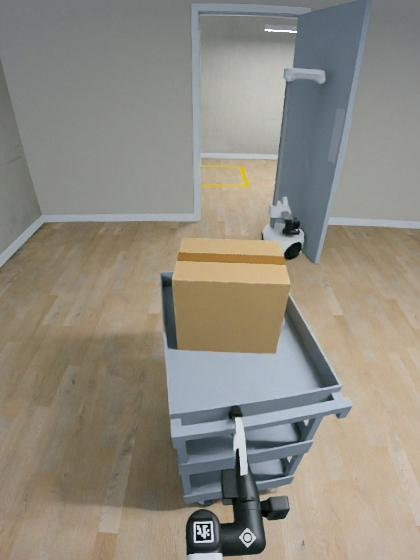

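Request:
move --blocking false --r2 '{"base":{"strafe_m":0.06},"pace":"slow"}' --cameras '[]'

Request:
wait --seconds 5 --cameras '[]'

Request:
move --blocking false --r2 '{"base":{"rotate_rad":-0.06},"pace":"slow"}' --cameras '[]'

Request:
wait --seconds 2 --cameras '["r2_head_camera"]'

Scene clock: 1182.97 s.
move: r2 moving
r1: as last shown
r1.lidar_m: 1.59 3.00 0.25 0.25 - 0.25 0.37 3.70 1.04 2.16 2.82 1.65
r1.servo_current: wrist_yaw_rad=39(65) wrist_pitch_rad=46(52) wrist_roll_rad=52(65) gripper_m=46(46)
r1.contact_limits: strafe_m 0.3
r1.wrist_depth_mm: - 135 - 539 306 213 174 / - 134 135 496 310 214 175 / - 132 159 455 315 216 176 / 108 135 208 508 315 218 177 / 137 - - 512 317 218 178 / 1229 1255 198 517 195 220 178 / - 820 759 164 303 209 178
r2.base_odometry: x=-0.953 y=-0.684 heading=-2.795
r2.turned_by_wheels: +0.000
r2.turned_by_imu: +0.000
r2.base_tilt: forward=-0.6 right=+0.1
r2.lidar_m: 0.43 2.75 2.10 1.99 2.12 2.48 2.40 2.56 2.74 2.68 2.84 0.49
r2.base_status: strafe_m moving
r2.joint_positions: lift_m=+0.688 arm_m=+0.050 wrist_yaw_rad=-0.005 wrist_pitch_rad=+0.004 wrist_roll_rad=+1.569 gripper_m=-0.037
r2.joint_status: not commanded
r2.measured_speeds: translate_m=+0.000 strafe_m=+0.057 rotate_rad=-0.001 lift_m=+0.000 arm_m=+0.000 wrist_yaw_rad=+0.000 wrist_pitch_rad=+0.000 wrist_roll_rad=+0.000
r2.motor_effort: lift_m=+17(17) arm_m=+4(4) wheel_0=-12(14) wheel_1=+7(8) wheel_2=+0(1)
r2.servo_current: wrist_yaw_rad=46(59) wrist_pitch_rad=46(46) wrist_roll_rad=46(52) gripper_m=98(104)
r2.hand_pose: x=+0.5088 y=-0.0890 z=+0.8652 quat_wxyz=(+0.708, +0.707, -0.001, -0.003) (m; r2's base frame)
r2.wrist_depth_mm: - - - 183 247 1708 - / - - - 180 242 1983 - / - 449 449 177 239 - - / - 455 455 175 236 - - / - 466 459 172 231 - - / - - 183 169 179 - - / - - - 112 226 1576 504
pictures: none
No camera images: "cameras" was empty.

Scene clock: 1184.20 s.
earlier move: r2 done
r1.base_odometry: x=-1.969 y=-0.203 heading=-2.435
r1.turned_by_wheels: +0.000
r1.turned_by_imu: +0.000
r1.base_tilt: forward=-1.6 right=+1.2
r1.lidar_m: 1.64 3.01 0.25 0.25 - 0.25 0.37 3.71 1.04 2.19 2.77 1.67
r1.base_status: not commanded
r1.joint_positions: lift_m=+0.124 arm_m=+0.000 wrist_yaw_rad=+3.196 wrist_pitch_rad=+0.002 wrist_roll_rad=+0.000 gripper_m=+0.056
r1.joint_status: not commanded
r1.measured_speeds: all 0
r1.motor_effort: lift_m=+19(19) arm_m=+4(4) wheel_0=+0(1) wheel_1=+0(0) wheel_2=+0(0)
r1.servo_current: wrist_yaw_rad=52(72) wrist_pitch_rad=33(52) wrist_roll_rad=46(65) gripper_m=39(52)
r1.contact_limits: strafe_m 0.3
r1.hand_pose: x=-0.1219 y=+0.0715 z=+0.3019 quat_wxyz=(-0.027, -0.001, +0.000, +1.000) (m; r1's base frame)
r1.wrist_depth_mm: - 134 - 539 306 213 173 / - 135 135 496 309 214 174 / - 132 159 455 312 216 176 / 108 135 207 504 315 218 177 / 137 - - 512 319 218 178 / 1255 1229 198 517 194 219 178 / - 809 759 164 301 210 178
r2.base_odometry: x=-0.937 y=-0.726 heading=-2.795
r2.turned_by_wheels: +0.000
r2.turned_by_imu: +0.000
r2.base_tilt: forward=-0.6 right=+0.1
r2.lidar_m: 0.41 2.67 2.01 1.94 2.07 2.44 2.39 2.57 2.75 2.72 2.90 0.46
r2.base_status: done
r2.joint_positions: lift_m=+0.688 arm_m=+0.050 wrist_yaw_rad=-0.003 wrist_pitch_rad=+0.004 wrist_roll_rad=+1.569 gripper_m=-0.037
r2.joint_status: not commanded
r2.measured_speeds: all 0
r2.motor_effort: lift_m=+17(18) arm_m=+4(5) wheel_0=-5(14) wheel_1=+2(8) wheel_2=+0(2)
r2.servo_current: wrist_yaw_rad=46(65) wrist_pitch_rad=46(52) wrist_roll_rad=52(59) gripper_m=98(111)
r2.hand_pose: x=+0.5090 y=-0.0883 z=+0.8652 quat_wxyz=(+0.708, +0.707, +0.000, -0.002) (m; r2's base frame)
r2.wrist_depth_mm: - - - 170 234 1808 - / - - - 171 231 - - / - 442 436 170 231 - - / - 455 452 170 230 - - / - 473 469 169 232 - - / - - 184 169 179 - - / - - - 112 229 1576 484
wait: 1.23 of 5 s (r2 has come to rest)
pictures: none
No camera images: "cameras" was empty.

Scene clock: 1184.70 s.
move: r2 moving
r1: as last shown
r1.base_tilt: forward=-1.6 right=+1.3
r1.lidar_m: 1.62 3.01 0.25 0.25 - 0.25 0.37 3.70 1.06 2.17 2.80 1.64
r1.servo_current: wrist_yaw_rad=52(72) wrist_pitch_rad=46(46) wrist_roll_rad=46(52) gripper_m=39(46)
r1.contact_limits: strafe_m 0.3
r1.wrist_depth_mm: - 135 - 539 306 213 173 / - 135 135 500 310 214 175 / - 132 159 459 312 216 176 / 108 135 208 504 315 217 177 / 137 - - 512 319 217 177 / 1229 1255 198 517 195 219 178 / - 809 759 165 301 210 178
r2.base_odometry: x=-0.937 y=-0.726 heading=-2.853
r2.turned_by_wheels: -0.059
r2.turned_by_imu: -0.057
r2.base_tilt: forward=-0.6 right=+0.0
r2.lidar_m: 0.41 2.80 2.06 1.96 2.00 2.51 2.40 2.48 2.83 2.70 2.84 0.48
r2.base_status: rotate_rad moving
r2.joint_positions: lift_m=+0.688 arm_m=+0.050 wrist_yaw_rad=+0.006 wrist_pitch_rad=+0.004 wrist_roll_rad=+1.569 gripper_m=-0.037
r2.joint_status: not commanded
r2.measured_speeds: translate_m=+0.000 strafe_m=+0.000 rotate_rad=-0.015 lift_m=+0.000 arm_m=+0.000 wrist_yaw_rad=-0.030 wrist_pitch_rad=+0.000 wrist_roll_rad=+0.000
r2.motor_effort: lift_m=+17(17) arm_m=+4(5) wheel_0=+4(9) wheel_1=+4(6) wheel_2=+8(11)
r2.servo_current: wrist_yaw_rad=59(59) wrist_pitch_rad=46(46) wrist_roll_rad=33(52) gripper_m=104(104)
r2.hand_pose: x=+0.5097 y=-0.0858 z=+0.8652 quat_wxyz=(+0.708, +0.707, +0.003, +0.001) (m; r2's base frame)
r2.wrist_depth_mm: - - - 181 244 1708 - / - - - 179 241 1983 - / - 442 445 176 237 - - / - 455 455 174 235 - - / - 469 466 172 232 - - / - - 183 169 179 - - / - - - 112 228 1618 504
pictures: none
No camera images: "cameras" was empty.

Scene clock: 1185.20 s.
earlier move: r2 done
r1.base_odometry: x=-1.969 y=-0.203 heading=-2.435
r1.turned_by_wheels: +0.000
r1.turned_by_imu: +0.000
r1.base_tilt: forward=-1.6 right=+1.3
r1.lidar_m: 1.61 3.03 0.25 0.25 - 0.25 0.40 3.71 1.06 2.19 2.81 1.66
r1.base_status: not commanded
r1.joint_positions: lift_m=+0.124 arm_m=+0.000 wrist_yaw_rad=+3.196 wrist_pitch_rad=+0.002 wrist_roll_rad=+0.000 gripper_m=+0.056
r1.joint_status: not commanded
r1.measured_speeds: all 0
r1.motor_effort: lift_m=+19(19) arm_m=+4(4) wheel_0=+0(1) wheel_1=+0(0) wheel_2=+0(0)
r1.servo_current: wrist_yaw_rad=46(72) wrist_pitch_rad=46(46) wrist_roll_rad=46(59) gripper_m=39(46)
r1.contact_limits: strafe_m 0.3
r1.hand_pose: x=-0.1219 y=+0.0715 z=+0.3019 quat_wxyz=(-0.027, -0.001, +0.000, +1.000) (m; r1's base frame)
r1.wrist_depth_mm: - 135 - 535 306 213 174 / - 134 135 496 310 215 174 / - 132 159 459 312 216 176 / 108 135 207 504 314 218 177 / 137 - - 512 317 219 178 / 1229 1229 198 517 194 219 178 / - 820 759 164 301 210 178
r2.base_odometry: x=-0.937 y=-0.726 heading=-2.853
r2.turned_by_wheels: +0.000
r2.turned_by_imu: +0.000
r2.base_tilt: forward=-0.7 right=+0.1
r2.lidar_m: 0.42 2.85 2.06 1.95 2.02 2.51 2.38 2.52 2.81 2.70 2.85 0.46
r2.base_status: done
r2.joint_positions: lift_m=+0.688 arm_m=+0.050 wrist_yaw_rad=+0.003 wrist_pitch_rad=+0.004 wrist_roll_rad=+1.569 gripper_m=-0.037
r2.joint_status: not commanded
r2.measured_speeds: all 0
r2.motor_effort: lift_m=+17(17) arm_m=+4(5) wheel_0=+4(9) wheel_1=+3(6) wheel_2=+6(11)
r2.servo_current: wrist_yaw_rad=46(59) wrist_pitch_rad=46(46) wrist_roll_rad=52(52) gripper_m=104(104)
r2.hand_pose: x=+0.5095 y=-0.0866 z=+0.8652 quat_wxyz=(+0.708, +0.707, +0.002, +0.000) (m; r2's base frame)
r2.wrist_depth_mm: - - - 182 246 1708 - / - - - 180 242 1921 - / - 445 449 176 239 - - / - 459 452 174 236 - - / - 466 462 172 233 - - / - - 184 169 179 - - / - - - 112 225 1661 504
wait: 0.50 of 2 s (r2 has come to rest)
pictures: r2_head_camera
Images, in order (width x height): r2_head_camera 420x560.

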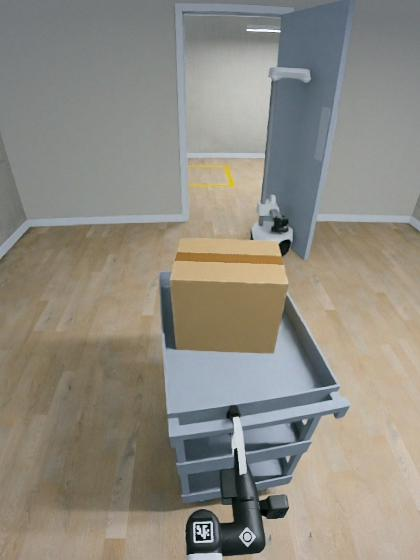

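Request:
move --blocking false --r2 '{"base":{"translate_m":0.02,"strafe_m":0.06},"pace":"slow"}' --cameras '[]'

Request:
wait --seconds 5 --cameras '[]'

Request:
move --blocking false --r2 '{"base":{"translate_m":0.22,"strafe_m":0.0},"pace":"slow"}' --cameras '[]'

Request:
wait --seconds 4 --cameras '["r2_head_camera","r1_head_right_camera"]'

Scene clock: 1193.20 s.
move: r2 moving
r1: as last shown
r1.lidar_m: 1.61 3.00 0.25 0.25 - 0.25 0.37 3.68 1.06 2.13 2.80 1.65
r1.servo_current: wrist_yaw_rad=59(59) wrist_pitch_rad=46(52) wrist_roll_rad=46(65) gripper_m=39(46)
r1.contact_limits: strafe_m 0.3
r1.wrist_depth_mm: - 135 - 535 306 213 173 / - 135 134 500 310 215 174 / - 132 159 455 314 216 176 / 108 135 207 508 315 217 177 / 137 - - 512 317 219 178 / 1229 1205 198 517 194 219 178 / - 809 768 164 301 210 178
r2.base_odometry: x=-0.938 y=-0.739 heading=-2.854
r2.turned_by_wheels: -0.001
r2.turned_by_imu: +0.000
r2.base_tilt: forward=-0.7 right=+0.1
r2.lidar_m: 0.41 2.82 2.04 1.95 2.03 2.52 2.40 2.53 2.83 2.72 2.86 0.46
r2.base_status: translate_m moving; strafe_m moving
r2.joint_positions: lift_m=+0.688 arm_m=+0.050 wrist_yaw_rad=-0.001 wrist_pitch_rad=+0.004 wrist_roll_rad=+1.569 gripper_m=-0.037
r2.joint_status: not commanded
r2.measured_speeds: translate_m=+0.015 strafe_m=+0.047 rotate_rad=+0.000 lift_m=+0.000 arm_m=+0.000 wrist_yaw_rad=-0.011 wrist_pitch_rad=+0.000 wrist_roll_rad=+0.000
r2.motor_effort: lift_m=+17(18) arm_m=+4(5) wheel_0=-9(12) wheel_1=+8(8) wheel_2=-10(10)
r2.servo_current: wrist_yaw_rad=52(59) wrist_pitch_rad=46(46) wrist_roll_rad=46(52) gripper_m=98(104)
r2.hand_pose: x=+0.5091 y=-0.0878 z=+0.8652 quat_wxyz=(+0.708, +0.707, +0.001, -0.002) (m; r2's base frame)
r2.wrist_depth_mm: - - - 183 247 1708 - / - - - 181 243 1983 - / - 445 449 177 238 - - / - 462 459 175 235 - - / - 462 462 172 232 - - / - 477 183 168 179 - - / - - 477 112 226 1661 492
pictures: none
No camera images: "cameras" was empty.

Scene clock: 1194.57 s.
earlier move: r2 done
r1.base_odometry: x=-1.969 y=-0.203 heading=-2.435
r1.turned_by_wheels: +0.000
r1.turned_by_imu: +0.000
r1.base_tilt: forward=-1.6 right=+1.3
r1.lidar_m: 1.64 3.01 0.25 0.25 - 0.25 0.37 3.72 1.04 2.15 2.80 1.64
r1.base_status: not commanded
r1.joint_positions: lift_m=+0.124 arm_m=+0.000 wrist_yaw_rad=+3.196 wrist_pitch_rad=+0.002 wrist_roll_rad=+0.000 gripper_m=+0.056
r1.joint_status: not commanded
r1.measured_speeds: all 0
r1.motor_effort: lift_m=+19(19) arm_m=+4(4) wheel_0=+0(1) wheel_1=+0(0) wheel_2=+0(0)
r1.servo_current: wrist_yaw_rad=33(78) wrist_pitch_rad=46(52) wrist_roll_rad=52(65) gripper_m=39(46)
r1.contact_limits: strafe_m 0.3
r1.hand_pose: x=-0.1219 y=+0.0715 z=+0.3019 quat_wxyz=(-0.027, -0.001, +0.000, +1.000) (m; r1's base frame)
r1.wrist_depth_mm: - 134 - 539 306 213 174 / - 134 134 500 310 215 174 / - 132 160 455 312 216 176 / 108 135 208 504 315 217 176 / 137 - - 512 317 218 178 / 1229 1229 198 517 194 219 178 / - 809 768 164 301 210 178
r2.base_odometry: x=-0.940 y=-0.789 heading=-2.854
r2.turned_by_wheels: +0.000
r2.turned_by_imu: +0.000
r2.base_tilt: forward=-0.7 right=+0.1
r2.lidar_m: 0.41 2.73 2.00 1.89 1.99 2.54 2.42 2.52 2.90 2.78 2.91 0.42
r2.base_status: done
r2.joint_positions: lift_m=+0.688 arm_m=+0.050 wrist_yaw_rad=-0.004 wrist_pitch_rad=+0.004 wrist_roll_rad=+1.569 gripper_m=-0.037
r2.joint_status: not commanded
r2.measured_speeds: all 0
r2.motor_effort: lift_m=+17(18) arm_m=+4(5) wheel_0=-4(12) wheel_1=+5(10) wheel_2=-8(13)
r2.servo_current: wrist_yaw_rad=46(59) wrist_pitch_rad=46(46) wrist_roll_rad=46(65) gripper_m=104(104)
r2.hand_pose: x=+0.5089 y=-0.0886 z=+0.8652 quat_wxyz=(+0.708, +0.707, +0.000, -0.003) (m; r2's base frame)
r2.wrist_depth_mm: - - - 173 235 1863 - / - - - 172 234 - - / - 442 439 171 232 - - / - 452 455 170 231 - - / - 469 469 169 231 - - / - - 183 167 179 - - / - - - 112 229 1618 480
wait: 1.37 of 5 s (r2 has come to rest)
pictures: none
No camera images: "cameras" was empty.

Scene clock: 1195.07 s.
move: r2 moving
r1: as last shown
r1.lidar_m: 1.61 3.00 0.25 0.25 - 0.25 0.40 3.69 1.05 2.20 2.80 1.64
r1.servo_current: wrist_yaw_rad=46(78) wrist_pitch_rad=39(46) wrist_roll_rad=46(52) gripper_m=39(52)
r1.contact_limits: strafe_m 0.3
r1.wrist_depth_mm: - 134 - 539 306 213 173 / - 134 135 496 310 214 174 / - 132 159 455 314 216 176 / 108 135 208 508 317 218 177 / 137 - - 512 317 218 178 / 1229 1229 198 517 194 220 178 / - 809 768 164 301 210 178
r2.base_odometry: x=-0.951 y=-0.793 heading=-2.854
r2.turned_by_wheels: +0.000
r2.turned_by_imu: +0.000
r2.base_tilt: forward=-0.7 right=+0.1
r2.lidar_m: 0.41 2.73 1.99 1.89 1.96 2.54 2.44 2.51 2.92 2.76 2.90 0.47
r2.base_status: translate_m moving; strafe_m moving
r2.joint_positions: lift_m=+0.688 arm_m=+0.050 wrist_yaw_rad=-0.004 wrist_pitch_rad=+0.004 wrist_roll_rad=+1.569 gripper_m=-0.037
r2.joint_status: not commanded
r2.measured_speeds: translate_m=+0.049 strafe_m=+0.000 rotate_rad=+0.000 lift_m=+0.000 arm_m=+0.000 wrist_yaw_rad=+0.000 wrist_pitch_rad=+0.000 wrist_roll_rad=+0.000
r2.motor_effort: lift_m=+17(18) arm_m=+4(5) wheel_0=+10(10) wheel_1=+7(8) wheel_2=-16(16)
r2.servo_current: wrist_yaw_rad=39(59) wrist_pitch_rad=39(52) wrist_roll_rad=39(59) gripper_m=98(104)
r2.hand_pose: x=+0.5089 y=-0.0886 z=+0.8652 quat_wxyz=(+0.708, +0.707, +0.000, -0.003) (m; r2's base frame)
r2.wrist_depth_mm: - - - 173 235 1756 - / - - - 171 233 - - / - 439 439 170 233 - - / - 455 455 169 231 - - / - 473 469 168 229 - - / - - 185 167 179 - - / - - - 112 227 1576 480
pictures: none
No camera images: "cameras" was empty.

Scene clock: 1198.03 s.
earlier move: r2 done
r1.base_odometry: x=-1.969 y=-0.203 heading=-2.435
r1.turned_by_wheels: +0.000
r1.turned_by_imu: +0.000
r1.base_tilt: forward=-1.6 right=+1.3
r1.lidar_m: 1.65 3.02 0.25 0.25 - 0.25 0.40 3.70 1.05 2.16 2.79 1.42
r1.base_status: not commanded
r1.joint_positions: lift_m=+0.124 arm_m=+0.000 wrist_yaw_rad=+3.196 wrist_pitch_rad=+0.002 wrist_roll_rad=+0.000 gripper_m=+0.056
r1.joint_status: not commanded
r1.measured_speeds: all 0
r1.motor_effort: lift_m=+19(20) arm_m=+4(4) wheel_0=+0(1) wheel_1=+0(0) wheel_2=+0(0)
r1.servo_current: wrist_yaw_rad=52(78) wrist_pitch_rad=39(52) wrist_roll_rad=39(65) gripper_m=39(52)
r1.contact_limits: strafe_m 0.3
r1.hand_pose: x=-0.1219 y=+0.0715 z=+0.3019 quat_wxyz=(-0.027, -0.001, +0.000, +1.000) (m; r1's base frame)
r1.wrist_depth_mm: - 134 - 539 306 213 174 / - 134 135 496 310 214 174 / - 132 159 459 314 216 176 / 108 135 208 508 315 217 177 / 137 - - 517 317 218 178 / 1255 1229 199 517 195 219 178 / - 809 759 164 300 209 178
r2.base_odometry: x=-1.150 y=-0.852 heading=-2.853
r2.turned_by_wheels: +0.001
r2.turned_by_imu: +0.002
r2.base_tilt: forward=-0.7 right=+0.1
r2.lidar_m: 0.38 2.74 2.00 1.91 1.96 2.74 2.64 2.76 2.89 2.77 2.89 0.48
r2.base_status: done
r2.joint_positions: lift_m=+0.688 arm_m=+0.050 wrist_yaw_rad=+0.002 wrist_pitch_rad=+0.004 wrist_roll_rad=+1.569 gripper_m=-0.037
r2.joint_status: not commanded
r2.measured_speeds: all 0
r2.motor_effort: lift_m=+17(18) arm_m=+4(5) wheel_0=+9(15) wheel_1=+5(10) wheel_2=-6(17)
r2.servo_current: wrist_yaw_rad=46(59) wrist_pitch_rad=39(52) wrist_roll_rad=52(59) gripper_m=98(111)
r2.hand_pose: x=+0.5094 y=-0.0869 z=+0.8652 quat_wxyz=(+0.708, +0.707, +0.002, -0.001) (m; r2's base frame)
r2.wrist_depth_mm: - - - 190 256 1618 - / - - - 186 249 1983 - / - 452 452 181 245 - - / - 455 455 178 237 - - / - 459 459 173 233 - - / - 462 184 169 179 - - / - - 469 112 224 - -
wait: 2.97 of 4 s (r2 has come to rest)
pictures: r1_head_right_camera, r2_head_camera
Images, in order (width x height): r1_head_right_camera 420x672, r2_head_camera 420x560.

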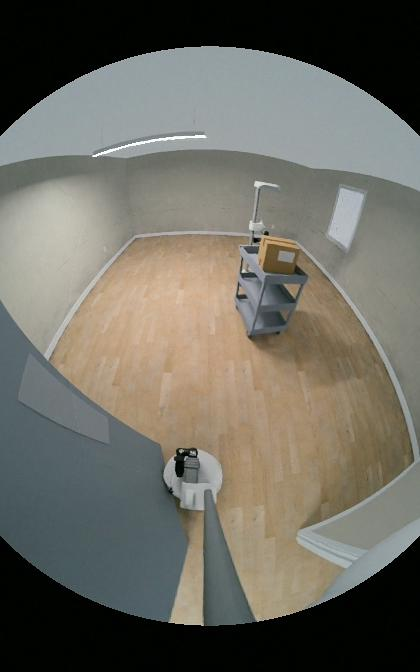

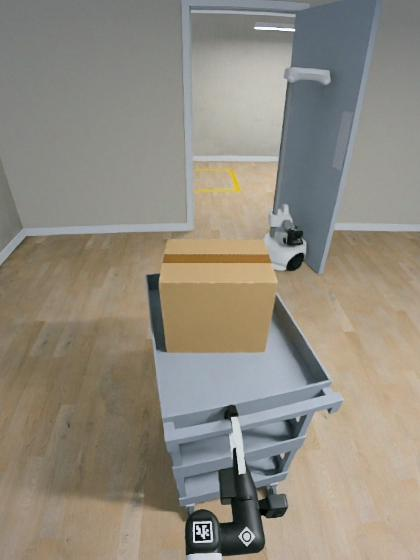

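Request:
move --blocking false --r2 '{"base":{"strafe_m":0.11},"pace":"slow"}' --cameras '[]'

Request:
wait --seconds 4 --cameras '["r2_head_camera"]'

Scene clock: 1207.73 s.
move: r2 moving
r1: as last shown
r1.lidar_m: 1.66 3.03 0.25 0.25 - 0.25 0.38 3.68 1.05 2.17 2.83 1.42
r1.motor_effort: lift_m=+19(19) arm_m=+4(4) wheel_0=+0(1) wheel_1=+0(0) wheel_2=+0(0)
r1.servo_current: wrist_yaw_rad=52(65) wrist_pitch_rad=39(46) wrist_roll_rad=46(59) gripper_m=46(46)
r1.contact_limits: strafe_m 0.3
r1.wrist_depth_mm: - 135 - 535 306 213 174 / - 134 135 496 310 215 175 / - 132 159 455 314 216 176 / 108 135 208 504 315 217 177 / 137 - - 512 317 219 178 / 1229 1229 198 517 195 219 178 / - 809 759 164 301 209 178
r2.base_odometry: x=-1.146 y=-0.865 heading=-2.854
r2.turned_by_wheels: +0.000
r2.turned_by_imu: +0.000
r2.base_tilt: forward=-0.7 right=+0.1
r2.lidar_m: 0.41 2.71 1.99 1.90 1.94 2.71 2.66 2.74 2.91 2.78 2.93 0.48
r2.base_status: strafe_m moving
r2.joint_positions: lift_m=+0.688 arm_m=+0.050 wrist_yaw_rad=+0.001 wrist_pitch_rad=+0.004 wrist_roll_rad=+1.569 gripper_m=-0.037
r2.joint_status: not commanded
r2.measured_speeds: translate_m=+0.000 strafe_m=+0.056 rotate_rad=-0.002 lift_m=+0.000 arm_m=+0.000 wrist_yaw_rad=-0.010 wrist_pitch_rad=+0.000 wrist_roll_rad=+0.000
r2.motor_effort: lift_m=+17(17) arm_m=+4(5) wheel_0=-11(11) wheel_1=+7(9) wheel_2=-1(4)
r2.servo_current: wrist_yaw_rad=59(59) wrist_pitch_rad=39(46) wrist_roll_rad=46(59) gripper_m=104(104)
r2.hand_pose: x=+0.5094 y=-0.0870 z=+0.8652 quat_wxyz=(+0.708, +0.707, +0.002, -0.001) (m; r2's base frame)
r2.wrist_depth_mm: - - - 254 258 1708 - / - - - 187 251 1983 - / - - 452 183 244 - - / - 452 452 178 238 - - / - 455 459 173 233 - - / - 466 184 168 179 - - / - - 466 112 223 - -
pictures: none
No camera images: "cameras" was empty.

Scene clock: 1209.50 s.
earlier move: r2 done
r1.base_odometry: x=-1.969 y=-0.203 heading=-2.435
r1.turned_by_wheels: +0.000
r1.turned_by_imu: +0.000
r1.base_tilt: forward=-1.6 right=+1.3
r1.lidar_m: 1.69 3.01 0.25 0.25 - 0.25 0.36 3.70 1.03 2.20 2.82 1.44
r1.base_status: not commanded
r1.joint_positions: lift_m=+0.124 arm_m=+0.000 wrist_yaw_rad=+3.196 wrist_pitch_rad=+0.002 wrist_roll_rad=+0.000 gripper_m=+0.056
r1.joint_status: not commanded
r1.measured_speeds: all 0
r1.motor_effort: lift_m=+19(19) arm_m=+4(4) wheel_0=+0(1) wheel_1=+0(0) wheel_2=+0(0)
r1.servo_current: wrist_yaw_rad=52(72) wrist_pitch_rad=39(52) wrist_roll_rad=65(65) gripper_m=39(52)
r1.contact_limits: strafe_m 0.3
r1.hand_pose: x=-0.1219 y=+0.0715 z=+0.3019 quat_wxyz=(-0.027, -0.001, +0.000, +1.000) (m; r1's base frame)
r1.wrist_depth_mm: - 134 - 539 307 213 173 / - 134 135 500 309 214 175 / - 132 159 455 314 216 176 / 108 135 208 504 315 218 177 / 137 - - 512 317 218 178 / 1229 1229 198 517 195 219 178 / - 820 759 164 303 209 177
r2.base_odometry: x=-1.119 y=-0.957 heading=-2.854
r2.turned_by_wheels: +0.000
r2.turned_by_imu: -0.001
r2.base_tilt: forward=-0.7 right=+0.1
r2.lidar_m: 0.44 2.58 1.88 1.80 1.86 2.58 2.65 2.75 3.02 2.88 3.03 0.48
r2.base_status: done
r2.joint_positions: lift_m=+0.688 arm_m=+0.050 wrist_yaw_rad=-0.005 wrist_pitch_rad=+0.004 wrist_roll_rad=+1.569 gripper_m=-0.037
r2.joint_status: not commanded
r2.measured_speeds: all 0
r2.motor_effort: lift_m=+17(18) arm_m=+5(5) wheel_0=-7(16) wheel_1=+2(9) wheel_2=+0(4)
r2.servo_current: wrist_yaw_rad=52(65) wrist_pitch_rad=46(46) wrist_roll_rad=52(59) gripper_m=98(104)
r2.hand_pose: x=+0.5088 y=-0.0889 z=+0.8652 quat_wxyz=(+0.708, +0.707, +0.000, -0.003) (m; r2's base frame)
r2.wrist_depth_mm: - - - 177 240 1808 - / - - - 176 237 - - / - 445 445 173 236 - - / - 462 459 173 234 - - / - 466 473 171 232 - - / - - 184 169 179 - - / - - - 112 228 1618 492
wait: 1.77 of 4 s (r2 has come to rest)
pictures: r2_head_camera
Images, in order (width x height): r2_head_camera 420x560.

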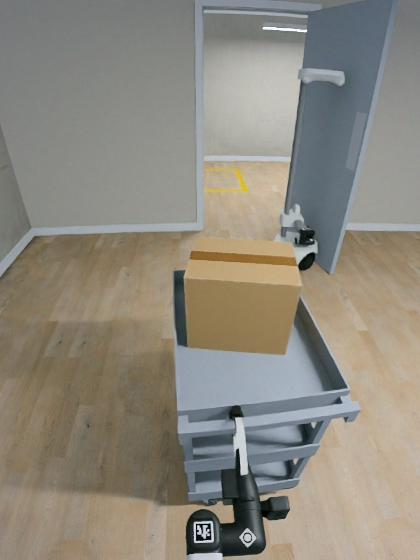

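Request:
move --blocking false --r2 '{"base":{"translate_m":0.22,"strafe_m":0.01},"pace":"slow"}' --cameras '[]'

Request:
wait --seconds 4 --cameras '["r2_head_camera"]'

Scene clock: 1212.57 s.
move: r2 moving
r1: as last shown
r1.lidar_m: 1.73 3.03 0.25 0.25 - 0.25 0.35 3.68 1.04 2.16 2.80 1.44
r1.motor_effort: lift_m=+19(20) arm_m=+4(4) wheel_0=+0(0) wheel_1=+0(0) wheel_2=+0(0)
r1.servo_current: wrist_yaw_rad=52(72) wrist_pitch_rad=39(46) wrist_roll_rad=39(65) gripper_m=33(46)
r1.contact_limits: strafe_m 0.3
r1.wrist_depth_mm: - 135 - 535 306 213 174 / - 135 134 496 309 214 174 / - 132 160 455 312 216 176 / 108 135 208 504 315 217 177 / 137 - - 512 317 218 178 / 1229 1229 198 517 194 219 178 / - 820 768 164 303 210 178
r2.base_odometry: x=-1.130 y=-0.961 heading=-2.854
r2.turned_by_wheels: +0.000
r2.turned_by_imu: +0.001
r2.base_tilt: forward=-0.8 right=+0.1
r2.lidar_m: 0.41 2.59 1.89 1.80 1.84 2.59 2.66 2.74 3.03 2.87 3.02 0.47
r2.base_status: translate_m moving; strafe_m moving
r2.joint_positions: lift_m=+0.688 arm_m=+0.050 wrist_yaw_rad=-0.005 wrist_pitch_rad=+0.004 wrist_roll_rad=+1.569 gripper_m=-0.037
r2.joint_status: not commanded
r2.measured_speeds: translate_m=+0.049 strafe_m=+0.002 rotate_rad=+0.000 lift_m=+0.000 arm_m=+0.000 wrist_yaw_rad=+0.000 wrist_pitch_rad=+0.000 wrist_roll_rad=+0.000
r2.motor_effort: lift_m=+17(17) arm_m=+4(5) wheel_0=+7(10) wheel_1=+8(8) wheel_2=-15(15)
r2.servo_current: wrist_yaw_rad=52(59) wrist_pitch_rad=46(46) wrist_roll_rad=46(59) gripper_m=91(104)
r2.hand_pose: x=+0.5088 y=-0.0889 z=+0.8652 quat_wxyz=(+0.708, +0.707, +0.000, -0.003) (m; r2's base frame)
r2.wrist_depth_mm: - - - 175 237 1863 - / - - - 174 236 - - / - 449 442 172 233 - - / - 462 459 171 230 - - / - 469 469 169 230 - - / - - 184 168 179 - - / - - - 112 228 1618 492
pictures: none
No camera images: "cameras" was empty.

Scene clock: 1215.57 s.
earlier move: r2 done
r1.base_odometry: x=-1.969 y=-0.203 heading=-2.435
r1.turned_by_wheels: +0.000
r1.turned_by_imu: +0.000
r1.base_tilt: forward=-1.6 right=+1.3
r1.lidar_m: 1.77 2.98 0.25 0.25 - 0.25 0.38 3.72 1.03 2.18 2.83 1.27
r1.base_status: not commanded
r1.joint_positions: lift_m=+0.124 arm_m=+0.000 wrist_yaw_rad=+3.196 wrist_pitch_rad=+0.002 wrist_roll_rad=+0.000 gripper_m=+0.056
r1.joint_status: not commanded
r1.measured_speeds: all 0
r1.motor_effort: lift_m=+19(20) arm_m=+4(4) wheel_0=+0(1) wheel_1=+0(1) wheel_2=+0(0)
r1.servo_current: wrist_yaw_rad=65(72) wrist_pitch_rad=39(52) wrist_roll_rad=46(65) gripper_m=46(46)
r1.contact_limits: strafe_m 0.3
r1.hand_pose: x=-0.1219 y=+0.0715 z=+0.3019 quat_wxyz=(-0.027, -0.001, +0.000, +1.000) (m; r1's base frame)
r1.wrist_depth_mm: - 134 - 539 306 213 174 / - 135 135 496 310 214 175 / - 132 159 455 314 216 176 / 108 135 207 504 317 218 177 / 137 - - 512 317 218 178 / 1255 1229 198 517 194 219 178 / - 809 759 164 300 210 178
r2.base_odometry: x=-1.327 y=-1.029 heading=-2.853
r2.turned_by_wheels: +0.000
r2.turned_by_imu: +0.002
r2.base_tilt: forward=-0.7 right=+0.1
r2.lidar_m: 0.41 2.57 1.88 1.78 1.86 2.60 2.85 2.99 3.04 2.88 3.03 0.47
r2.base_status: done
r2.joint_positions: lift_m=+0.688 arm_m=+0.050 wrist_yaw_rad=+0.001 wrist_pitch_rad=+0.004 wrist_roll_rad=+1.569 gripper_m=-0.037
r2.joint_status: not commanded
r2.measured_speeds: all 0
r2.motor_effort: lift_m=+17(18) arm_m=+4(5) wheel_0=+7(13) wheel_1=+5(9) wheel_2=-6(17)
r2.servo_current: wrist_yaw_rad=39(59) wrist_pitch_rad=46(52) wrist_roll_rad=59(59) gripper_m=104(104)
r2.hand_pose: x=+0.5094 y=-0.0870 z=+0.8652 quat_wxyz=(+0.708, +0.707, +0.002, -0.001) (m; r2's base frame)
r2.wrist_depth_mm: - - - 253 259 1661 - / - - - 187 251 - - / - 452 452 182 245 - - / - 459 462 179 239 - - / - 462 462 174 232 - - / - 469 185 168 179 - - / - - - 112 224 1618 504
wait: 3.00 of 4 s (r2 has come to rest)
pictures: r2_head_camera
Images, in order (width x height): r2_head_camera 420x560.

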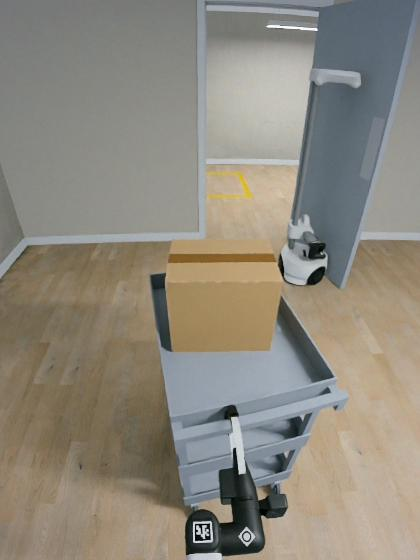

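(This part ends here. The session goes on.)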